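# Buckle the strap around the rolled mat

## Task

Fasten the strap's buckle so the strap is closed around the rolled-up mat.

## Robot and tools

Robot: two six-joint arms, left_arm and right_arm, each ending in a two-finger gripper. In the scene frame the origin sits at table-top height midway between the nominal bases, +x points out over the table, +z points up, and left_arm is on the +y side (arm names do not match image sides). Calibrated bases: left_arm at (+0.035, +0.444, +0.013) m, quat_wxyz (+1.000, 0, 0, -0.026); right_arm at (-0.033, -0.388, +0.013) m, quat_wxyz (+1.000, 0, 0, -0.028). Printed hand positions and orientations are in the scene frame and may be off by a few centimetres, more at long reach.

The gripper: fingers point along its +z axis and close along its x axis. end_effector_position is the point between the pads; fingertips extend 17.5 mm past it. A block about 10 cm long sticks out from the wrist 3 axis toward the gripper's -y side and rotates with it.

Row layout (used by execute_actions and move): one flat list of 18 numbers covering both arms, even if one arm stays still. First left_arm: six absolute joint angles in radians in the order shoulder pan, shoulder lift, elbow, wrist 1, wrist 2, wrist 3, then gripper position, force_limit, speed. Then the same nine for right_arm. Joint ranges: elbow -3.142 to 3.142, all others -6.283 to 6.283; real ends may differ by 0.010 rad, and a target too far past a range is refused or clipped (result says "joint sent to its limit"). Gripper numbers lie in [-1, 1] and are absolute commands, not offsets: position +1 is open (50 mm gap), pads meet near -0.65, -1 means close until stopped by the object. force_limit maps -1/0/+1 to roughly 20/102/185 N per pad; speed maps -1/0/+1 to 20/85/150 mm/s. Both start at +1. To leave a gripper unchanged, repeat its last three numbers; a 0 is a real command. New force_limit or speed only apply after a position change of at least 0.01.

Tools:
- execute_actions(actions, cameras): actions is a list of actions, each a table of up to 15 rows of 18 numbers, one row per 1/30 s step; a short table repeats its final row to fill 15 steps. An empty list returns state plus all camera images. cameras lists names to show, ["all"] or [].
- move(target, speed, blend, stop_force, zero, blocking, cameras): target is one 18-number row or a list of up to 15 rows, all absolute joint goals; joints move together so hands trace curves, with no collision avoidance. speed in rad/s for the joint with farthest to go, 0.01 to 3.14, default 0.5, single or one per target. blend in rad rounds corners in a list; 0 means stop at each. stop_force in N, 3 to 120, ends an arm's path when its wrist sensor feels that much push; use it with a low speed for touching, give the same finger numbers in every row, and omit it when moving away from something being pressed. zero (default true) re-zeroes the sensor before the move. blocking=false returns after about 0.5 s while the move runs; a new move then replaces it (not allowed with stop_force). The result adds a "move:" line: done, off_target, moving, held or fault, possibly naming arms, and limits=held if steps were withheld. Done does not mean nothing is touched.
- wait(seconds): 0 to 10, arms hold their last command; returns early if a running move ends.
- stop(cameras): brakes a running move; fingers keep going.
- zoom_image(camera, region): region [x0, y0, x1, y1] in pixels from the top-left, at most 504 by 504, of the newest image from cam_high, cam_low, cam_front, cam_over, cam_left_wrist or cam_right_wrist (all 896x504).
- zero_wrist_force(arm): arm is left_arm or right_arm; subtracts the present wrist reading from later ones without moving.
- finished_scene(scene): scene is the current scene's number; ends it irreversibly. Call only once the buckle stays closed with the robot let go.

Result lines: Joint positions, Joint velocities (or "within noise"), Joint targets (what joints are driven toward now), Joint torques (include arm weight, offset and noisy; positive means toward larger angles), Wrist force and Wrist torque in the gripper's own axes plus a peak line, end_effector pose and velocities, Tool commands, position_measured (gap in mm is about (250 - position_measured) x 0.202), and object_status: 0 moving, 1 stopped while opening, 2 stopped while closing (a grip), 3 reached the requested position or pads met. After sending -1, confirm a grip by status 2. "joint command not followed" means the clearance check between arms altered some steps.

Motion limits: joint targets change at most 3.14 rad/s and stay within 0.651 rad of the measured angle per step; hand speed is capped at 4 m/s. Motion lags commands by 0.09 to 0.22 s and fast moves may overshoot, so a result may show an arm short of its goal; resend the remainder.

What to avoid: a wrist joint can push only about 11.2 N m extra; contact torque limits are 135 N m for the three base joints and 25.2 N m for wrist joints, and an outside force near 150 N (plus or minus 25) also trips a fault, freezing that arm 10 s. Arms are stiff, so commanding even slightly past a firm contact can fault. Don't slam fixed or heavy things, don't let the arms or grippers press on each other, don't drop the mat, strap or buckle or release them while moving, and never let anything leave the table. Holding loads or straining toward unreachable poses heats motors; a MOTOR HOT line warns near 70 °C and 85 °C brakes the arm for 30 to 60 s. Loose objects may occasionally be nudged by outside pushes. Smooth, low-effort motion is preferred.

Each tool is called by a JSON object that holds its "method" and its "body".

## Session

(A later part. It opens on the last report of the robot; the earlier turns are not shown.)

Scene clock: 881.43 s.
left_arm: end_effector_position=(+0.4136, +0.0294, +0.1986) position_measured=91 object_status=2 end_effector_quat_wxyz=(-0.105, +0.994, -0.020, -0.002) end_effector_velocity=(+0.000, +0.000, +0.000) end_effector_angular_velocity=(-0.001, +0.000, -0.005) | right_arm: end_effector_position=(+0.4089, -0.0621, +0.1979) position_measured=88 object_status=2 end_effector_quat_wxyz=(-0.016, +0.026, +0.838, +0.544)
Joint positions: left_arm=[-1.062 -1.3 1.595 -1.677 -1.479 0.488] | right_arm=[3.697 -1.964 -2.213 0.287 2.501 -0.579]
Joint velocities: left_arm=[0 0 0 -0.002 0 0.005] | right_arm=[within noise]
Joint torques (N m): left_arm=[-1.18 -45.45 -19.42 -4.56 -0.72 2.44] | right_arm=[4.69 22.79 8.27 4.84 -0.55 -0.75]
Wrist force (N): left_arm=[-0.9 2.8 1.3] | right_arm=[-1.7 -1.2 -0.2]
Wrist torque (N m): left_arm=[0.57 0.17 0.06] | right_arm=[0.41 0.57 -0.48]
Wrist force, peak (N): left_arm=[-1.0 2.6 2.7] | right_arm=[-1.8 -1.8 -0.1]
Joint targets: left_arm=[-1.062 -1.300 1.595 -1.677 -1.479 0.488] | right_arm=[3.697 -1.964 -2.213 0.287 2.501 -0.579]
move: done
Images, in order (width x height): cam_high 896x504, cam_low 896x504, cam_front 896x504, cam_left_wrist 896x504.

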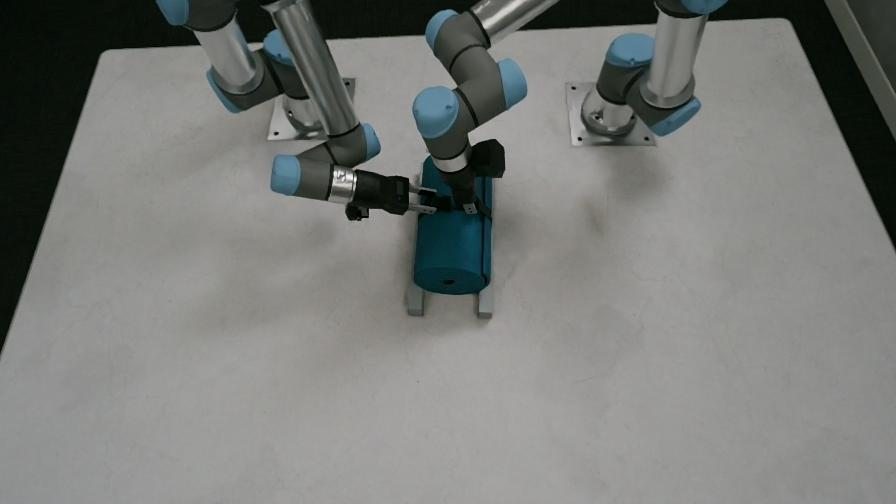

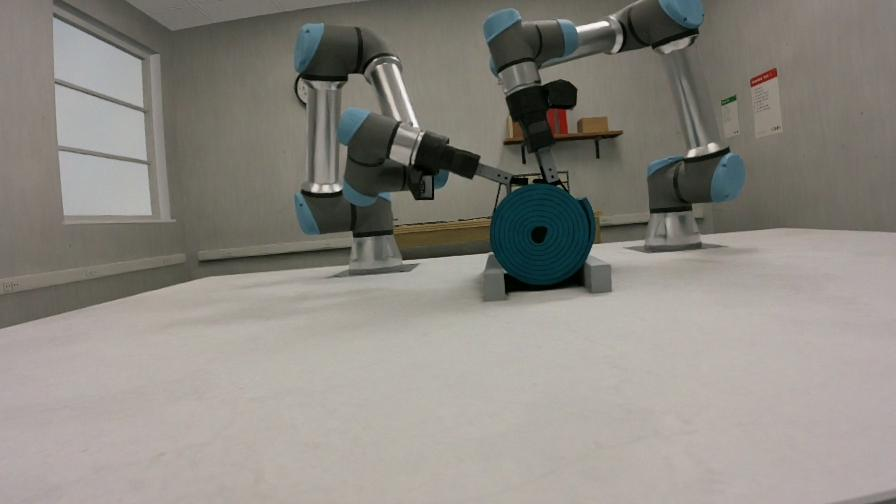

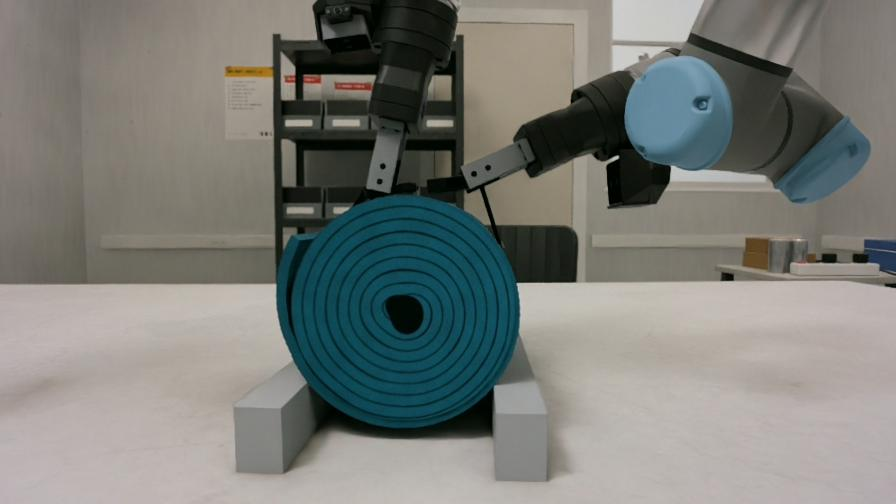

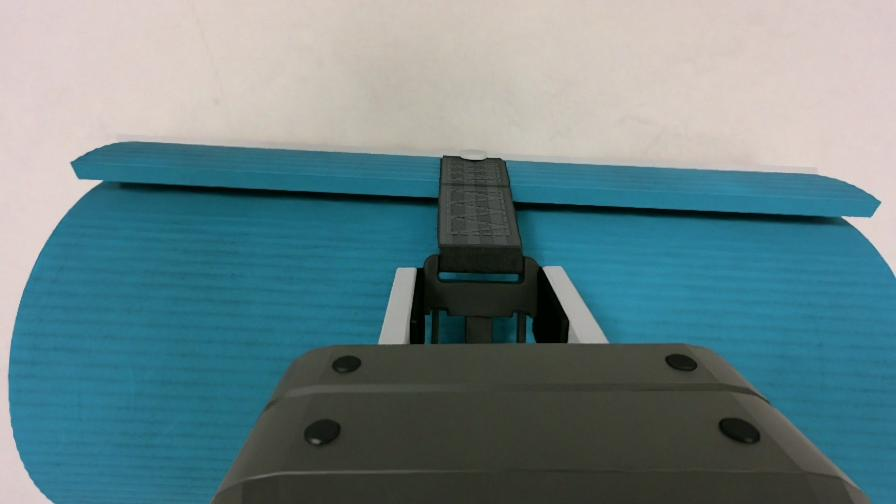

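{"method": "move", "body": {"target": [-1.0730,-1.2749,1.5572,-1.6636,-1.4811,0.477,-0.98,0.1,-1,3.6970,-1.9643,-2.2133,0.2872,2.5010,-0.579,-0.98,0,-1], "speed": 0.05, "stop_force": 10, "cameras": ["cam_left_wrist","cam_front","cam_high","cam_low"]}}

{"method": "zoom_image", "body": {"camera": "cam_front", "region": [350, 150, 500, 230]}}

{"method": "zoom_image", "body": {"camera": "cam_high", "region": [425, 190, 485, 220]}}

Scene clock: 898.57 s.
left_arm: end_effector_position=(+0.4137, +0.0179, +0.1999) position_measured=91 object_status=2 end_effector_quat_wxyz=(-0.105, +0.994, -0.020, -0.002) | right_arm: end_effector_position=(+0.4089, -0.0621, +0.1979) position_measured=88 object_status=2 end_effector_quat_wxyz=(-0.016, +0.026, +0.838, +0.544)
Joint positions: left_arm=[-1.071 -1.28 1.565 -1.666 -1.481 0.479] | right_arm=[3.697 -1.964 -2.213 0.287 2.501 -0.579]
Joint torques (N m): left_arm=[3.82 -50.38 -32.23 -3.35 -2.59 2.51] | right_arm=[5.11 22.86 17.57 4.68 0.75 -0.71]
Wrist force (N): left_arm=[1.0 -6.9 4.8] | right_arm=[0.0 -5.0 -7.9]
Wrist torque (N m): left_arm=[0.47 0.14 0.03] | right_arm=[0.34 0.67 -0.50]
Wrist force, peak (N): left_arm=[1.3 -21.7 8.7] | right_arm=[0.6 -11.1 -21.9]
Joint targets: left_arm=[-1.071 -1.280 1.565 -1.666 -1.481 0.479] | right_arm=[3.697 -1.964 -2.213 0.287 2.501 -0.579]
move: contact (left_arm)
Images, in order (width x height): cam_high 896x504, cam_low 896x504, cam_front 896x504, cam_left_wrist 896x504.

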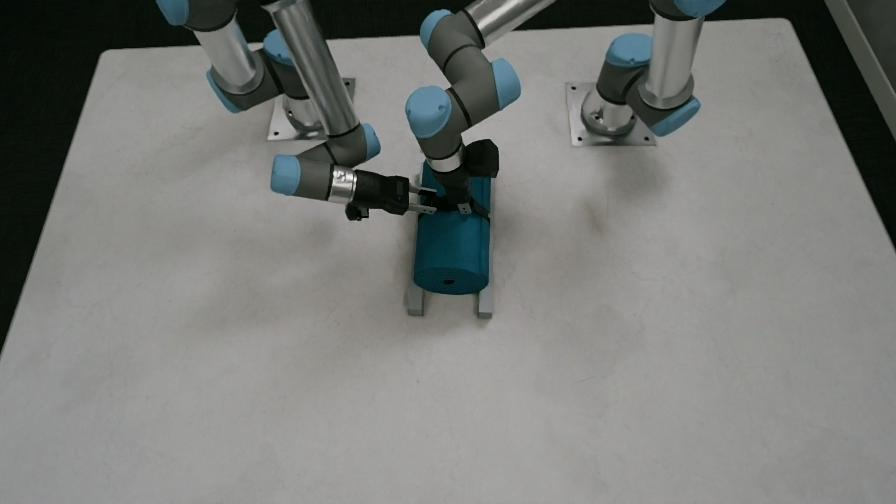

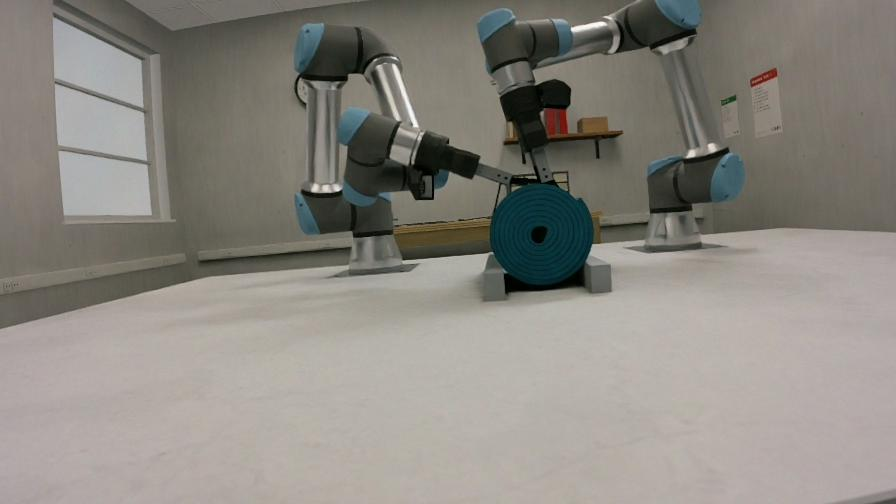

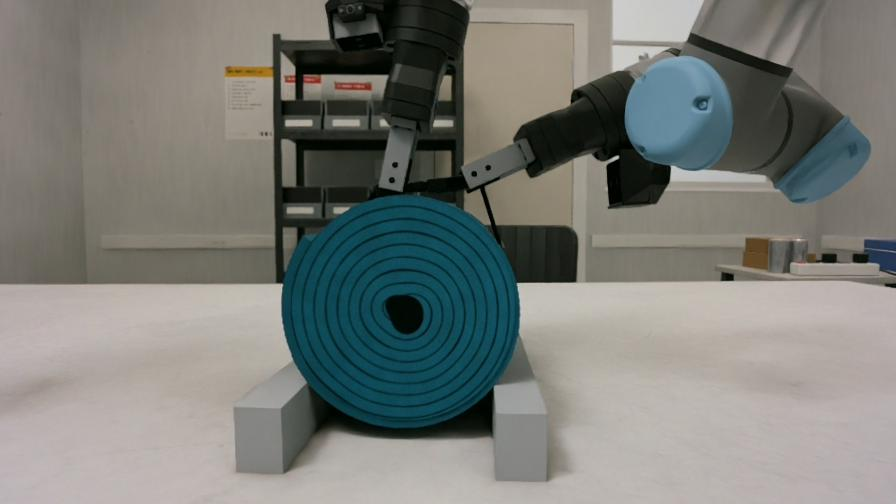

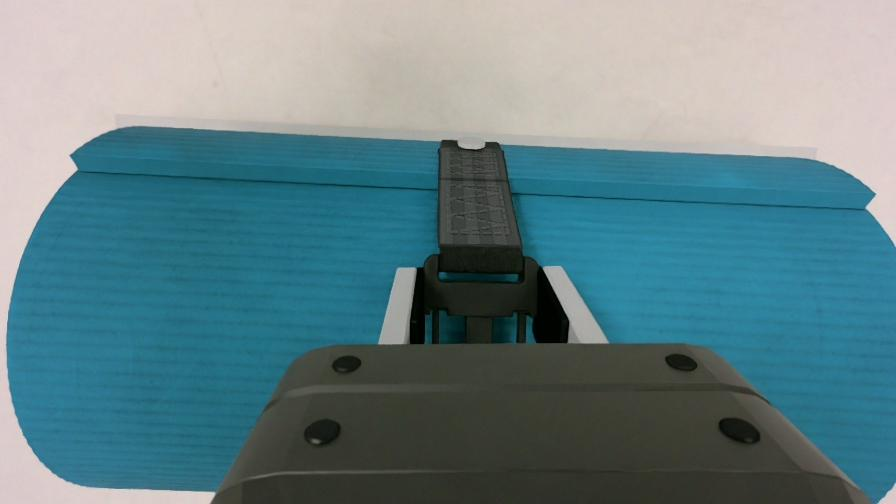

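Scaled by 3.360.

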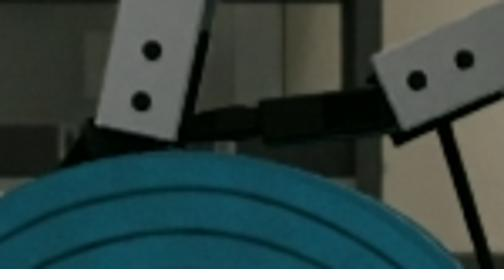

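Scaled by 8.400.

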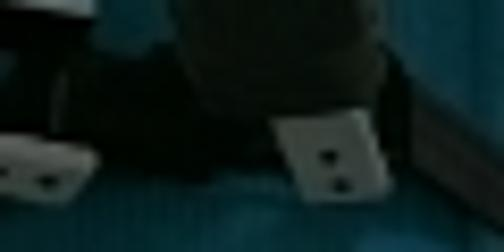

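{"method": "move", "body": {"target": [-1.0667,-1.282,1.5684,-1.6678,-1.4801,0.484,-0.98,0.1,-1,3.6970,-1.9643,-2.2133,0.2872,2.5010,-0.579,-0.98,0,-1], "speed": 0.05}}

{"method": "move", "body": {"target": [-1.0813,-1.2459,1.5142,-1.6491,-1.4826,0.470,-0.98,0.1,-1,3.6970,-1.9643,-2.2133,0.2872,2.5010,-0.579,-0.98,0,-1], "speed": 0.04, "stop_force": 20, "cameras": ["cam_left_wrist","cam_front","cam_high"]}}

{"method": "zoom_image", "body": {"camera": "cam_front", "region": [350, 150, 500, 230]}}

{"method": "zoom_image", "body": {"camera": "cam_high", "region": [425, 190, 485, 220]}}

Scene clock: 918.10 s.
left_arm: end_effector_position=(+0.4151, +0.0205, +0.1996) position_measured=91 object_status=2 end_effector_quat_wxyz=(-0.105, +0.994, -0.020, -0.002) | right_arm: end_effector_position=(+0.4089, -0.0621, +0.1979) position_measured=88 object_status=2 end_effector_quat_wxyz=(-0.016, +0.026, +0.838, +0.544)
Joint positions: left_arm=[-1.067 -1.282 1.568 -1.668 -1.48 0.484] | right_arm=[3.697 -1.964 -2.213 0.287 2.501 -0.579]
Joint torques (N m): left_arm=[3.1 -46.89 -23.35 -4.92 1.78 1.5] | right_arm=[5.44 22.9 20.55 4.46 3.96 -0.66]
Wrist force (N): left_arm=[-1.3 2.2 2.2] | right_arm=[-1.5 -1.7 -0.1]
Wrist torque (N m): left_arm=[0.53 0.19 -0.03] | right_arm=[0.32 0.52 -0.48]
Wrist force, peak (N): left_arm=[0.9 -7.1 4.9] | right_arm=[0.0 -5.3 -8.2]
Joint targets: left_arm=[-1.067 -1.282 1.568 -1.668 -1.480 0.484] | right_arm=[3.697 -1.964 -2.213 0.287 2.501 -0.579]
move: done

Scene clock: 919.30 s.
left_arm: end_effector_position=(+0.4152, +0.0175, +0.2000) position_measured=91 object_status=2 end_effector_quat_wxyz=(-0.105, +0.994, -0.020, -0.002) | right_arm: end_effector_position=(+0.4089, -0.0621, +0.1979) position_measured=88 object_status=2 end_effector_quat_wxyz=(-0.016, +0.026, +0.838, +0.544)
Joint positions: left_arm=[-1.069 -1.277 1.56 -1.665 -1.48 0.482] | right_arm=[3.697 -1.964 -2.213 0.287 2.501 -0.579]
Joint torques (N m): left_arm=[0.37 -49.91 -32.49 -6.66 -2.65 2.3] | right_arm=[6.59 22.68 13.8 4.33 3.34 -0.74]
Wrist force (N): left_arm=[0.3 -15.0 6.7] | right_arm=[0.4 -8.9 -15.1]
Wrist torque (N m): left_arm=[0.41 0.21 0.05] | right_arm=[0.21 0.62 -0.50]
Wrist force, peak (N): left_arm=[0.3 -26.6 10.0] | right_arm=[0.4 -13.7 -26.5]
Joint targets: left_arm=[-1.069 -1.277 1.560 -1.665 -1.480 0.482] | right_arm=[3.697 -1.964 -2.213 0.287 2.501 -0.579]
move: contact (left_arm); left_arm: the elbow is farthest, 0.046 rad from its target
Images, in order (width x height): cam_high 896x504, cam_front 896x504, cam_left_wrist 896x504.

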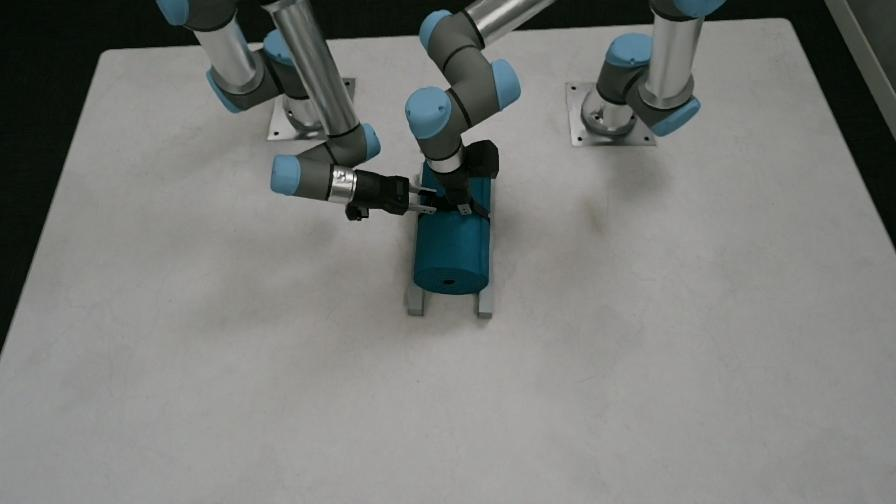

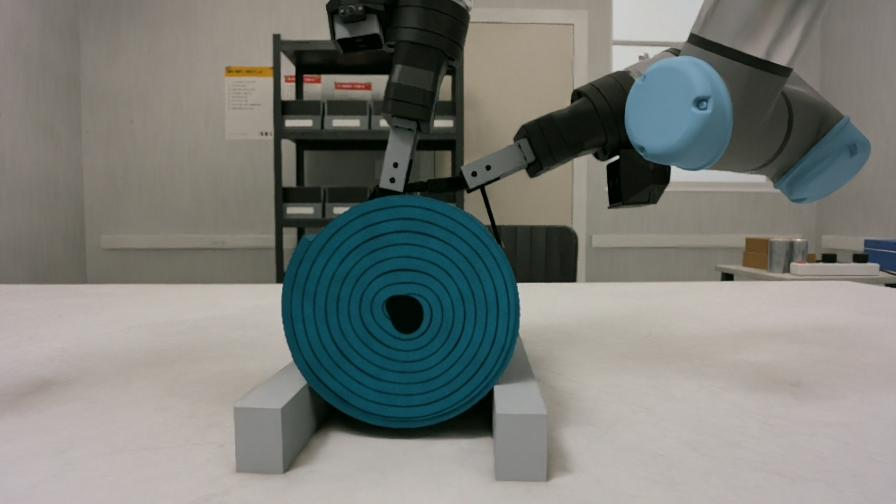

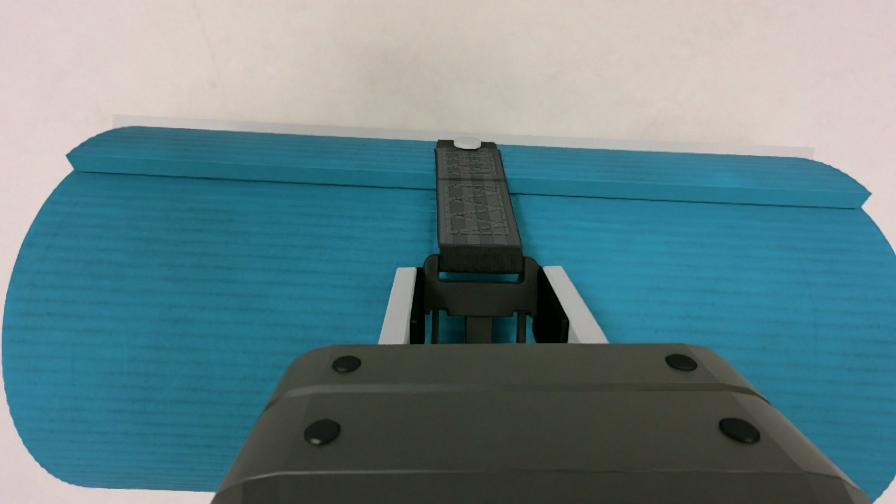

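Scaled by 3.360.

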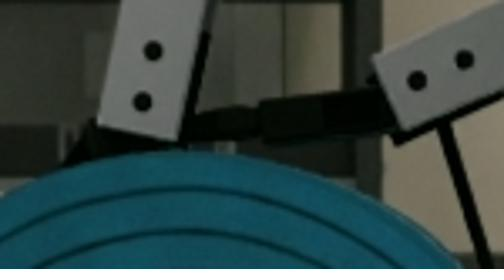

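Scaled by 8.400.

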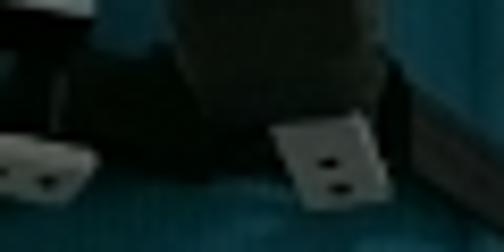

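{"method": "zoom_image", "body": {"camera": "cam_front", "region": [385, 165, 475, 210]}}

{"method": "zoom_image", "body": {"camera": "cam_high", "region": [430, 194, 466, 216]}}

Scaled by 5.600.

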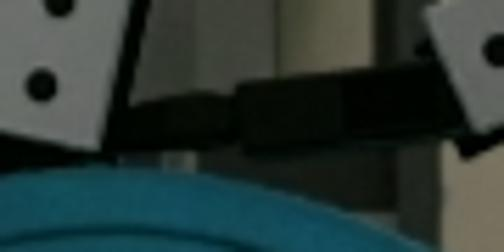

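Scaled by 14.000.

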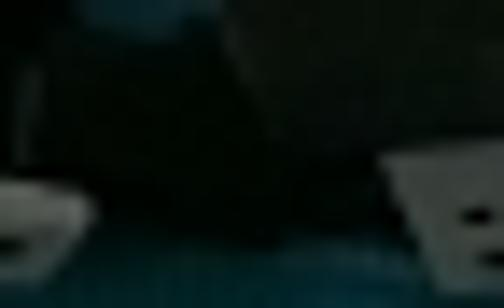

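{"method": "move", "body": {"target": [[-1.0667,-1.282,1.5684,-1.6678,-1.4801,0.484,-0.98,0.1,-1,3.6970,-1.9643,-2.2133,0.2872,2.5010,-0.579,-0.98,0,-1],[-1.0678,-1.2826,1.5717,-1.6705,-1.4803,0.483,-0.98,0.1,-1,3.6970,-1.9643,-2.2133,0.2872,2.5010,-0.579,-0.98,0,-1]], "speed": 0.05}}

{"method": "move", "body": {"target": [-1.0824,-1.2465,1.5175,-1.6518,-1.4828,0.468,-0.98,0.1,-1,3.6970,-1.9643,-2.2133,0.2872,2.5010,-0.579,-0.98,0,-1], "speed": 0.04, "stop_force": 20, "cameras": ["cam_front","cam_high"]}}

{"method": "zoom_image", "body": {"camera": "cam_front", "region": [385, 165, 475, 210]}}

Scene clock: 949.17 s.
left_arm: end_effector_position=(+0.4144, +0.0206, +0.1986) position_measured=91 object_status=2 end_effector_quat_wxyz=(-0.105, +0.994, -0.020, -0.002) | right_arm: end_effector_position=(+0.4089, -0.0620, +0.1979) position_measured=88 object_status=2 end_effector_quat_wxyz=(-0.016, +0.026, +0.838, +0.544)
Joint positions: left_arm=[-1.068 -1.283 1.572 -1.671 -1.48 0.483] | right_arm=[3.697 -1.964 -2.213 0.287 2.501 -0.579]
Joint torques (N m): left_arm=[-6.86 -47.27 -30.07 -2.85 -1.48 -2.44] | right_arm=[-3.86 23.19 10.48 4.25 1.72 -0.72]
Wrist force (N): left_arm=[-1.3 1.8 1.9] | right_arm=[-1.2 -2.2 -0.1]
Wrist torque (N m): left_arm=[0.48 0.21 0.04] | right_arm=[0.26 0.48 -0.48]
Wrist force, peak (N): left_arm=[0.3 -15.3 6.7] | right_arm=[0.4 -9.3 -15.3]
Joint targets: left_arm=[-1.068 -1.283 1.572 -1.670 -1.480 0.483] | right_arm=[3.697 -1.964 -2.213 0.287 2.501 -0.579]
move: done

Scene clock: 951.57 s.
left_arm: end_effector_position=(+0.4145, -0.0001, +0.2008) position_measured=91 object_status=2 end_effector_quat_wxyz=(-0.104, +0.994, -0.020, -0.002) | right_arm: end_effector_position=(+0.4089, -0.0621, +0.1979) position_measured=88 object_status=2 end_effector_quat_wxyz=(-0.016, +0.026, +0.838, +0.544)
Joint positions: left_arm=[-1.082 -1.246 1.518 -1.652 -1.483 0.468] | right_arm=[3.697 -1.964 -2.213 0.287 2.501 -0.579]
Joint torques (N m): left_arm=[6.16 -52.64 -21.27 -6.7 -0.31 2.08] | right_arm=[7.21 23.69 10.03 4.05 0.52 -0.69]
Wrist force (N): left_arm=[0.1 -3.9 5.0] | right_arm=[0.8 -4.8 -2.1]
Wrist torque (N m): left_arm=[0.45 0.21 0.08] | right_arm=[0.22 0.54 -0.49]
Wrist force, peak (N): left_arm=[2.2 -11.1 7.9] | right_arm=[2.5 -6.0 -10.0]
Joint targets: left_arm=[-1.082 -1.246 1.518 -1.652 -1.483 0.468] | right_arm=[3.697 -1.964 -2.213 0.287 2.501 -0.579]
move: done
Images, in order (width x height): cam_high 896x504, cam_front 896x504.

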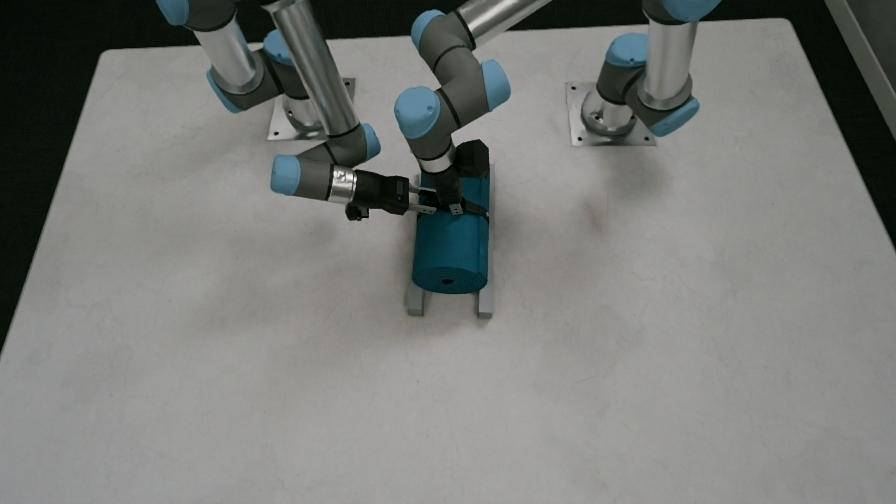

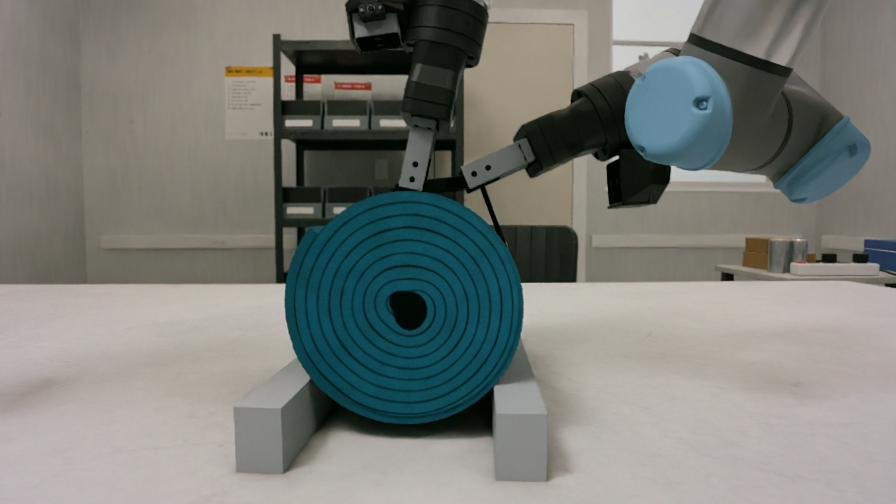

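Scaled by 5.600.

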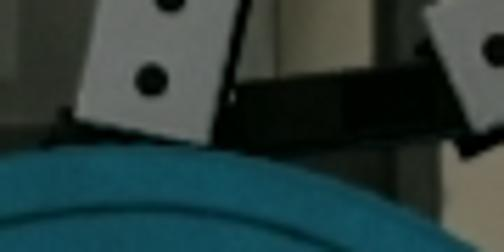

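{"method": "move", "body": {"target": [-1.0870,-1.2350,1.5003,-1.6458,-1.4837,0.464,-0.98,0.1,-1,3.6970,-1.9643,-2.2133,0.2872,2.5010,-0.579,-0.98,0,-1], "speed": 0.04, "stop_force": 45, "cameras": ["cam_front","cam_high","cam_left_wrist"]}}

{"method": "zoom_image", "body": {"camera": "cam_front", "region": [385, 165, 475, 210]}}

Scene clock: 956.83 s.
left_arm: end_effector_position=(+0.4143, -0.0065, +0.2013) position_measured=91 object_status=2 end_effector_quat_wxyz=(-0.105, +0.994, -0.020, -0.002) | right_arm: end_effector_position=(+0.4089, -0.0621, +0.1979) position_measured=88 object_status=2 end_effector_quat_wxyz=(-0.016, +0.026, +0.838, +0.544)
Joint positions: left_arm=[-1.087 -1.235 1.5 -1.645 -1.484 0.464] | right_arm=[3.697 -1.964 -2.213 0.287 2.501 -0.579]
Joint torques (N m): left_arm=[-20.64 -53.4 -32.37 -14.02 -4.36 2.03] | right_arm=[22.89 23.47 11.08 3.96 7.35 -0.73]
Wrist force (N): left_arm=[-6.3 -36.2 12.0] | right_arm=[-4.9 -18.3 -31.0]
Wrist torque (N m): left_arm=[0.31 0.14 0.07] | right_arm=[0.10 0.13 -0.41]
Wrist force, peak (N): left_arm=[-7.3 -38.4 13.2] | right_arm=[-5.7 -18.9 -33.5]
Joint targets: left_arm=[-1.087 -1.235 1.500 -1.646 -1.484 0.464] | right_arm=[3.697 -1.964 -2.213 0.287 2.501 -0.579]
move: done
Images, in order (width x height): cam_high 896x504, cam_front 896x504, cam_left_wrist 896x504.

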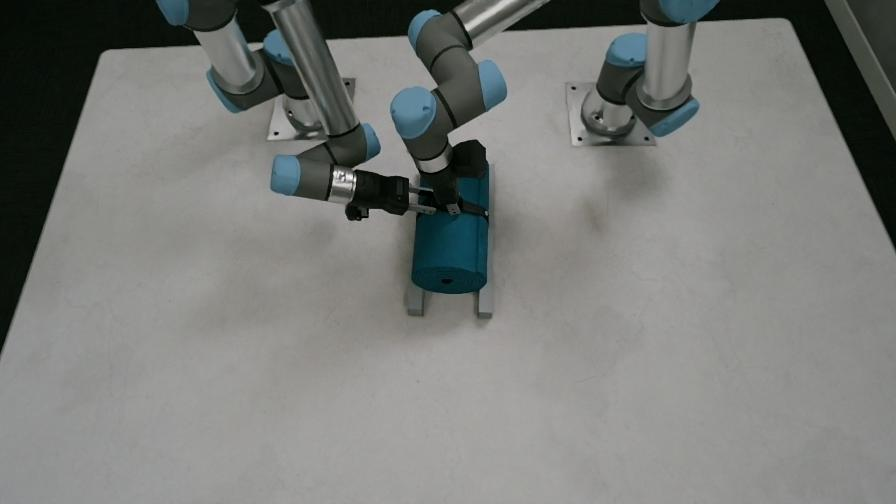

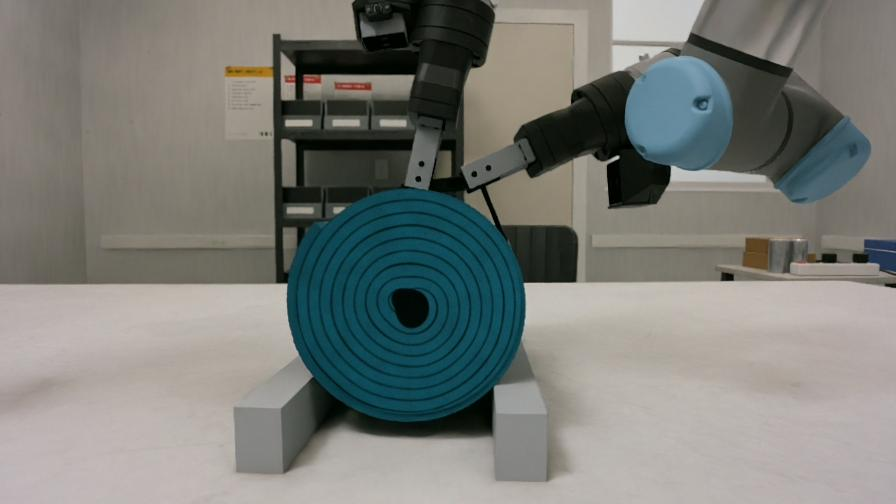

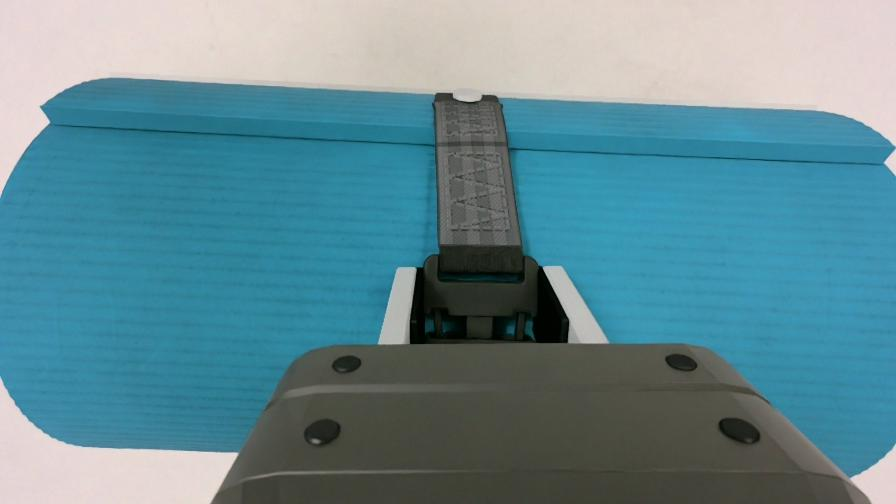

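Scaled by 5.600.

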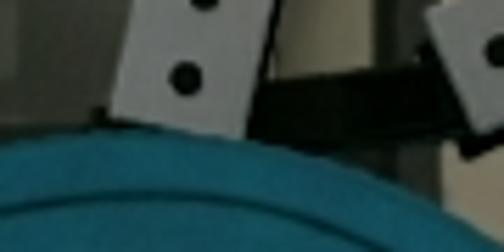

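{"method": "move", "body": {"target": [-1.0917,-1.2240,1.4835,-1.6403,-1.4845,0.460,-0.98,0.1,-1,3.6970,-1.9643,-2.2133,0.2872,2.5010,-0.579,-0.98,0,-1], "speed": 0.03, "stop_force": 40, "cameras": ["cam_front","cam_left_wrist","cam_right_wrist"]}}

{"method": "zoom_image", "body": {"camera": "cam_left_wrist", "region": [380, 230, 580, 350]}}

Scene clock: 961.80 s.
left_arm: end_effector_position=(+0.4125, -0.0084, +0.2011) position_measured=91 object_status=2 end_effector_quat_wxyz=(-0.113, +0.993, -0.021, -0.005) | right_arm: end_effector_position=(+0.4089, -0.0621, +0.1979) position_measured=88 object_status=2 end_effector_quat_wxyz=(-0.016, +0.026, +0.838, +0.544)
Joint positions: left_arm=[-1.092 -1.224 1.483 -1.622 -1.483 0.46] | right_arm=[3.697 -1.964 -2.213 0.287 2.501 -0.579]
Joint torques (N m): left_arm=[-42.57 -53.01 -34.02 -13.94 -11.23 1.87] | right_arm=[9.87 24.71 43.86 7.57 -3.86 -0.67]
Wrist force (N): left_arm=[25.6 -55.7 16.1] | right_arm=[25.4 -28.0 -48.6]
Wrist torque (N m): left_arm=[0.51 0.20 -0.45] | right_arm=[0.47 1.43 -0.60]
Wrist force, peak (N): left_arm=[23.5 -58.8 17.6] | right_arm=[23.7 -28.9 -52.1]
Joint targets: left_arm=[-1.092 -1.224 1.483 -1.640 -1.484 0.460] | right_arm=[3.697 -1.964 -2.213 0.287 2.501 -0.579]
move: off_target (left_arm); left_arm: the wrist 1 is farthest, 0.018 rad from its target
Images, in order (width x height): cam_front 896x504, cam_left_wrist 896x504, cam_right_wrist 896x504.

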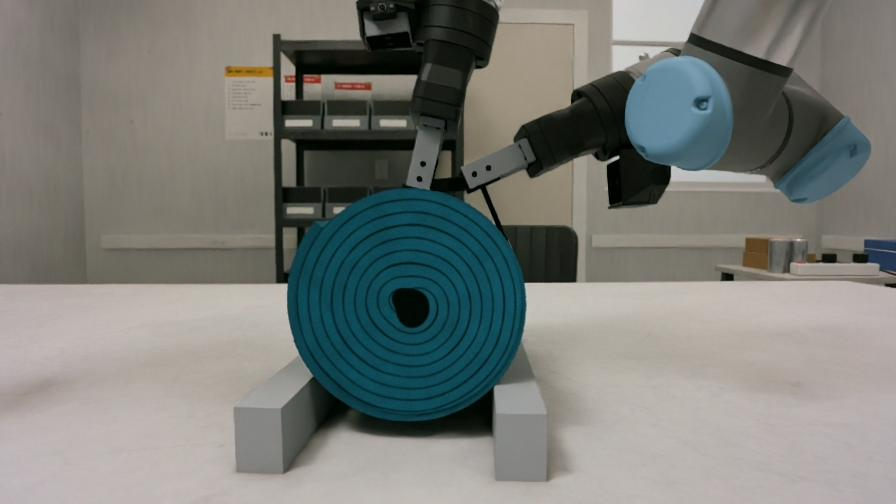

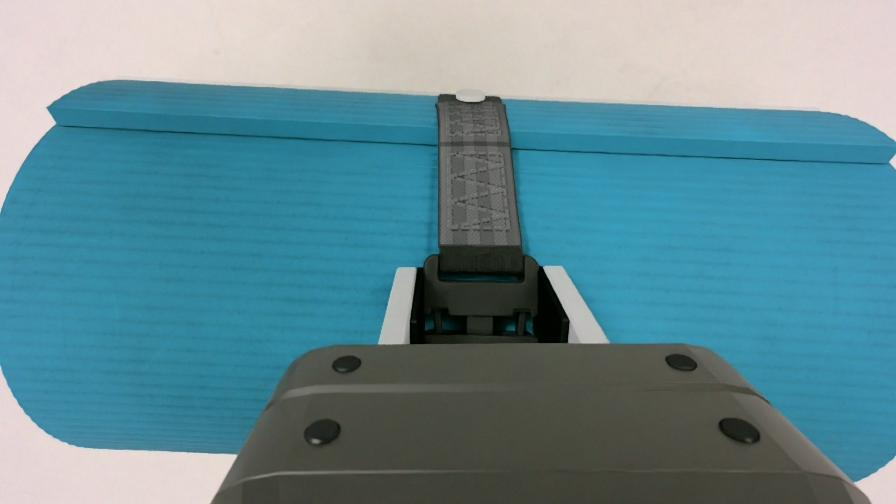

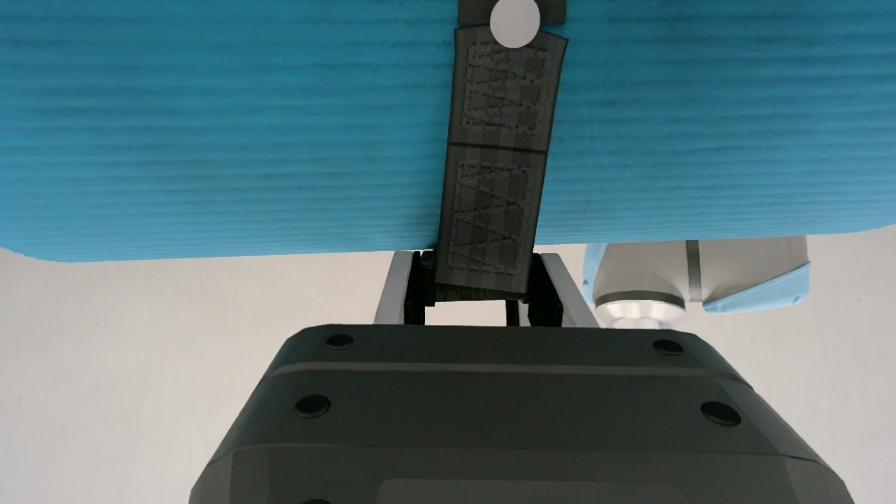

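Scaled by 2.520.

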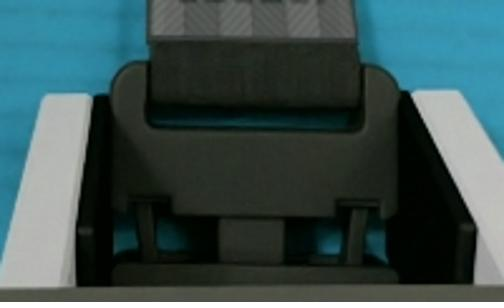

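{"method": "move", "body": {"target": [-1.0870,-1.2350,1.5003,-1.6300,-1.4837,0.462,-0.98,0.1,-1,3.6970,-1.9643,-2.2133,0.2872,2.5010,-0.579,-0.98,0,-1], "speed": 0.05}}

{"method": "move", "body": {"target": [-1.0870,-1.2350,1.5003,-1.6300,-1.4837,0.462,1,0.1,-0.8,3.6970,-1.9643,-2.2133,0.2872,2.5010,-0.579,-0.98,0,-1], "cameras": ["cam_left_wrist","cam_front"]}}

Scene clock: 982.60 s.
left_arm: end_effector_position=(+0.4126, -0.0026, +0.2006) position_measured=91 object_status=2 end_effector_quat_wxyz=(-0.111, +0.994, -0.019, -0.005) | right_arm: end_effector_position=(+0.4089, -0.0620, +0.1979) position_measured=88 object_status=2 end_effector_quat_wxyz=(-0.016, +0.026, +0.838, +0.544)
Joint positions: left_arm=[-1.087 -1.235 1.501 -1.63 -1.484 0.462] | right_arm=[3.697 -1.964 -2.213 0.287 2.501 -0.579]
Joint torques (N m): left_arm=[-1.19 -36.79 -22.2 6.57 -3.48 2.8] | right_arm=[-24.78 29.53 13.63 5.07 -2.05 -0.73]
Wrist force (N): left_arm=[26.5 16.2 -4.3] | right_arm=[24.9 -1.9 19.3]
Wrist torque (N m): left_arm=[0.42 0.14 -0.81] | right_arm=[0.26 1.35 -0.55]
Wrist force, peak (N): left_arm=[25.8 -55.9 16.2] | right_arm=[25.7 -28.0 -48.7]
Joint targets: left_arm=[-1.087 -1.235 1.500 -1.630 -1.484 0.462] | right_arm=[3.697 -1.964 -2.213 0.287 2.501 -0.579]
move: done

Scene clock: 983.37 s.
left_arm: end_effector_position=(+0.4126, -0.0027, +0.2006) position_measured=3 object_status=3 end_effector_quat_wxyz=(-0.111, +0.994, -0.019, -0.005) | right_arm: end_effector_position=(+0.4089, -0.0621, +0.1979) position_measured=88 object_status=2 end_effector_quat_wxyz=(-0.016, +0.026, +0.838, +0.544)
Joint positions: left_arm=[-1.087 -1.235 1.5 -1.63 -1.484 0.462] | right_arm=[3.697 -1.964 -2.213 0.287 2.501 -0.579]
Joint torques (N m): left_arm=[-7.22 -32.85 -31.1 -4.81 1.99 -0.03] | right_arm=[4.46 37.51 6.26 3.37 4.96 -0.67]
Wrist force (N): left_arm=[-0.8 2.2 -1.0] | right_arm=[-1.7 -5.4 6.6]
Wrist torque (N m): left_arm=[0.37 0.12 -0.02] | right_arm=[0.37 0.42 -0.47]
Wrist force, peak (N): left_arm=[26.0 14.5 -3.1] | right_arm=[24.5 -2.1 17.3]
Joint targets: left_arm=[-1.087 -1.235 1.500 -1.630 -1.484 0.462] | right_arm=[3.697 -1.964 -2.213 0.287 2.501 -0.579]
move: done
Images, in order (width x height): cam_front 896x504, cam_left_wrist 896x504.

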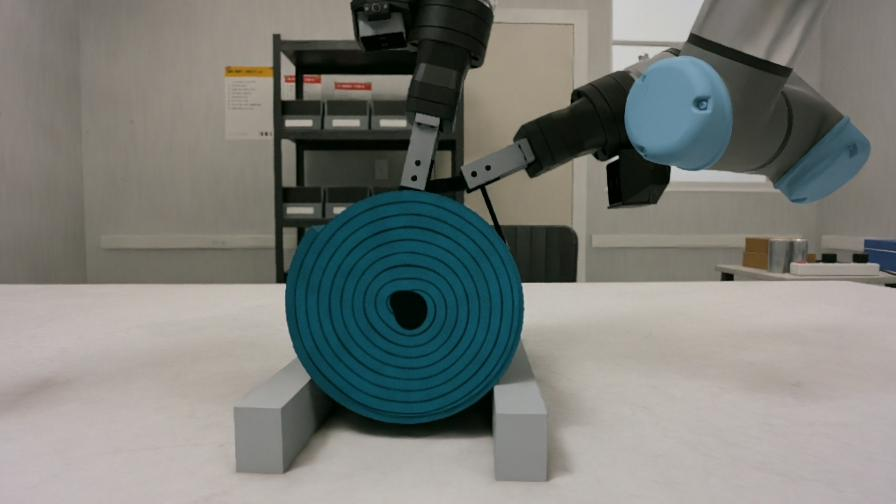

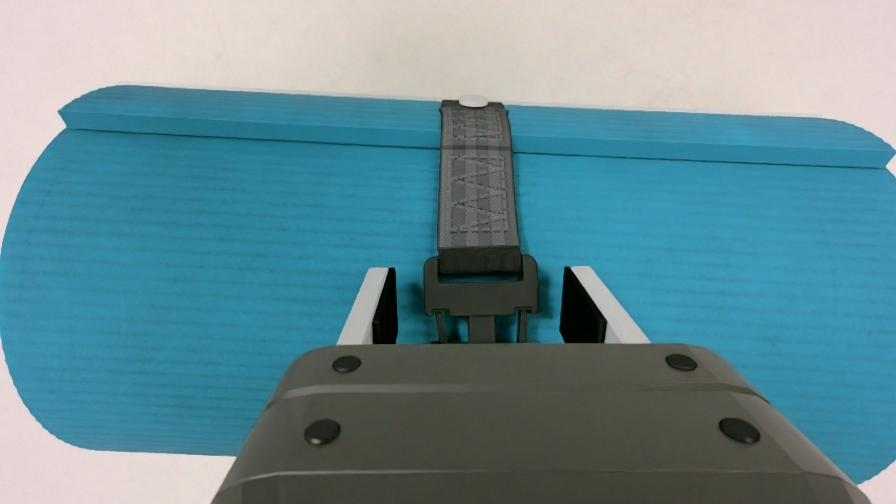

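{"method": "move", "body": {"target": [[-1.0321,-1.3853,1.6516,-1.8371,-1.5708,0.50,1,0.1,-0.8,3.6970,-1.9643,-2.2133,0.2872,2.5010,-0.579,-0.98,0,-1],[-0.7517,-1.4612,2.2241,-3.0426,-2.1313,0.595,1,0.1,-0.8,3.6970,-1.9643,-2.2133,0.2872,2.5010,-0.579,-0.98,0,-1]], "speed": 0.4, "cameras": ["cam_left_wrist","cam_front","cam_high"]}}

{"method": "zoom_image", "body": {"camera": "cam_front", "region": [385, 165, 475, 210]}}

{"method": "zoom_image", "body": {"camera": "cam_left_wrist", "region": [350, 230, 610, 360]}}

Scene clock: 994.57 s.
left_arm: end_effector_position=(+0.4128, +0.0457, +0.2250) position_measured=3 object_status=3 end_effector_quat_wxyz=(+0.422, +0.906, -0.018, +0.009) | right_arm: end_effector_position=(+0.4089, -0.0621, +0.1979) position_measured=88 object_status=2 end_effector_quat_wxyz=(-0.016, +0.026, +0.838, +0.544)
Joint positions: left_arm=[-0.752 -1.461 2.224 -3.042 -2.131 0.595] | right_arm=[3.697 -1.964 -2.213 0.287 2.501 -0.579]
Joint torques (N m): left_arm=[-7.5 -20.33 -20.47 -4.47 -0.46 -2.54] | right_arm=[-9.08 44.82 21.08 3.51 2.95 -0.75]
Wrist force (N): left_arm=[-1.0 -0.2 0.4] | right_arm=[-1.2 -5.2 7.2]
Wrist torque (N m): left_arm=[0.01 0.27 -0.24] | right_arm=[0.38 0.48 -0.48]
Wrist force, peak (N): left_arm=[-7.2 1.8 -21.9] | right_arm=[-2.0 -8.1 13.1]
Joint targets: left_arm=[-0.752 -1.461 2.224 -3.043 -2.131 0.595] | right_arm=[3.697 -1.964 -2.213 0.287 2.501 -0.579]
move: done
Images, in order (width x height): cam_high 896x504, cam_front 896x504, cam_left_wrist 896x504.

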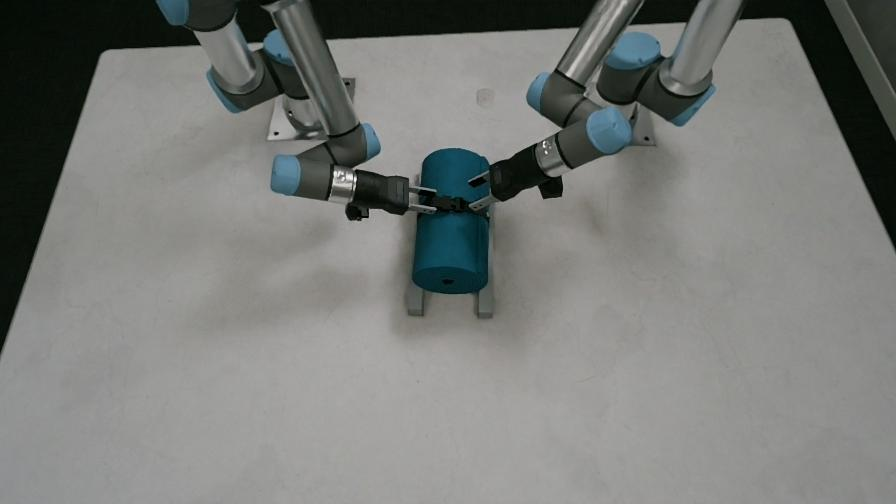

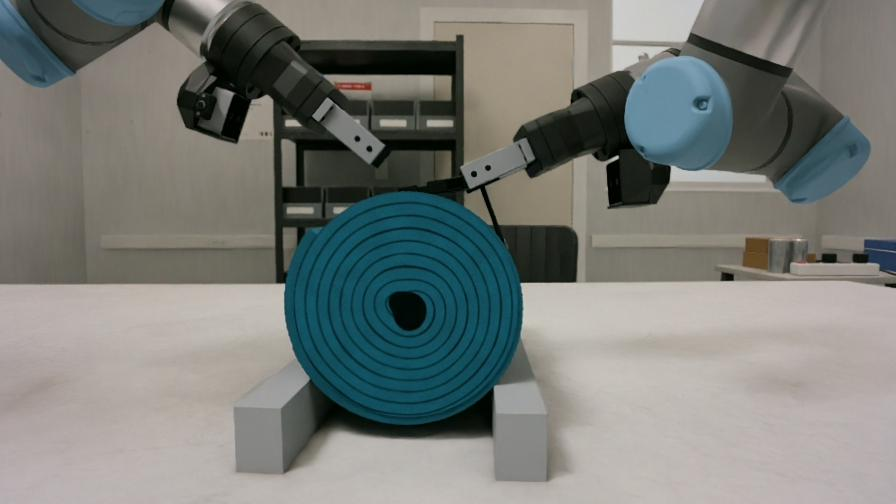

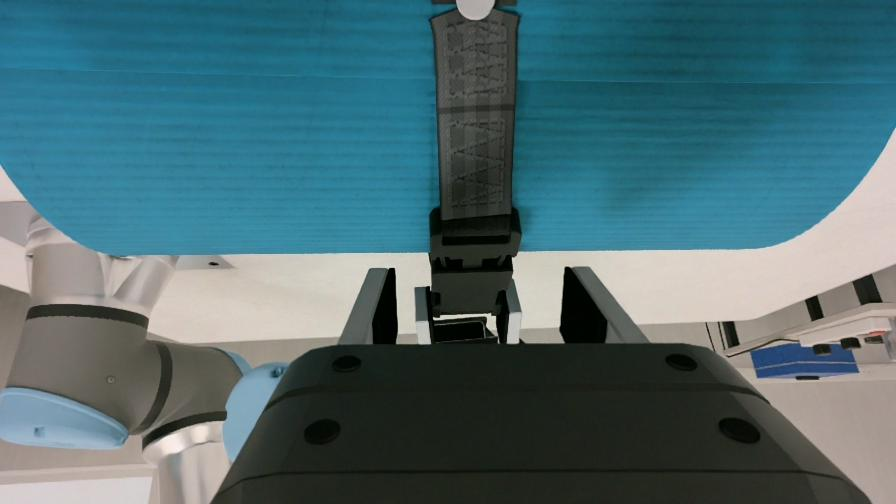

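Scaled by 5.600.

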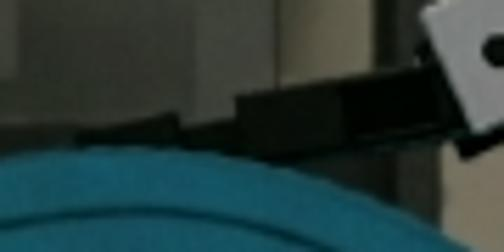

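Scaled by 1.938.

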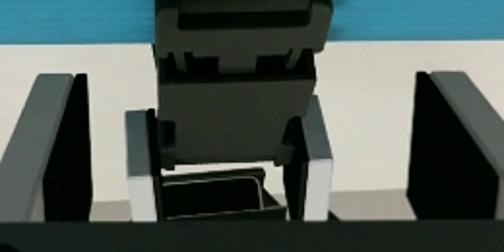

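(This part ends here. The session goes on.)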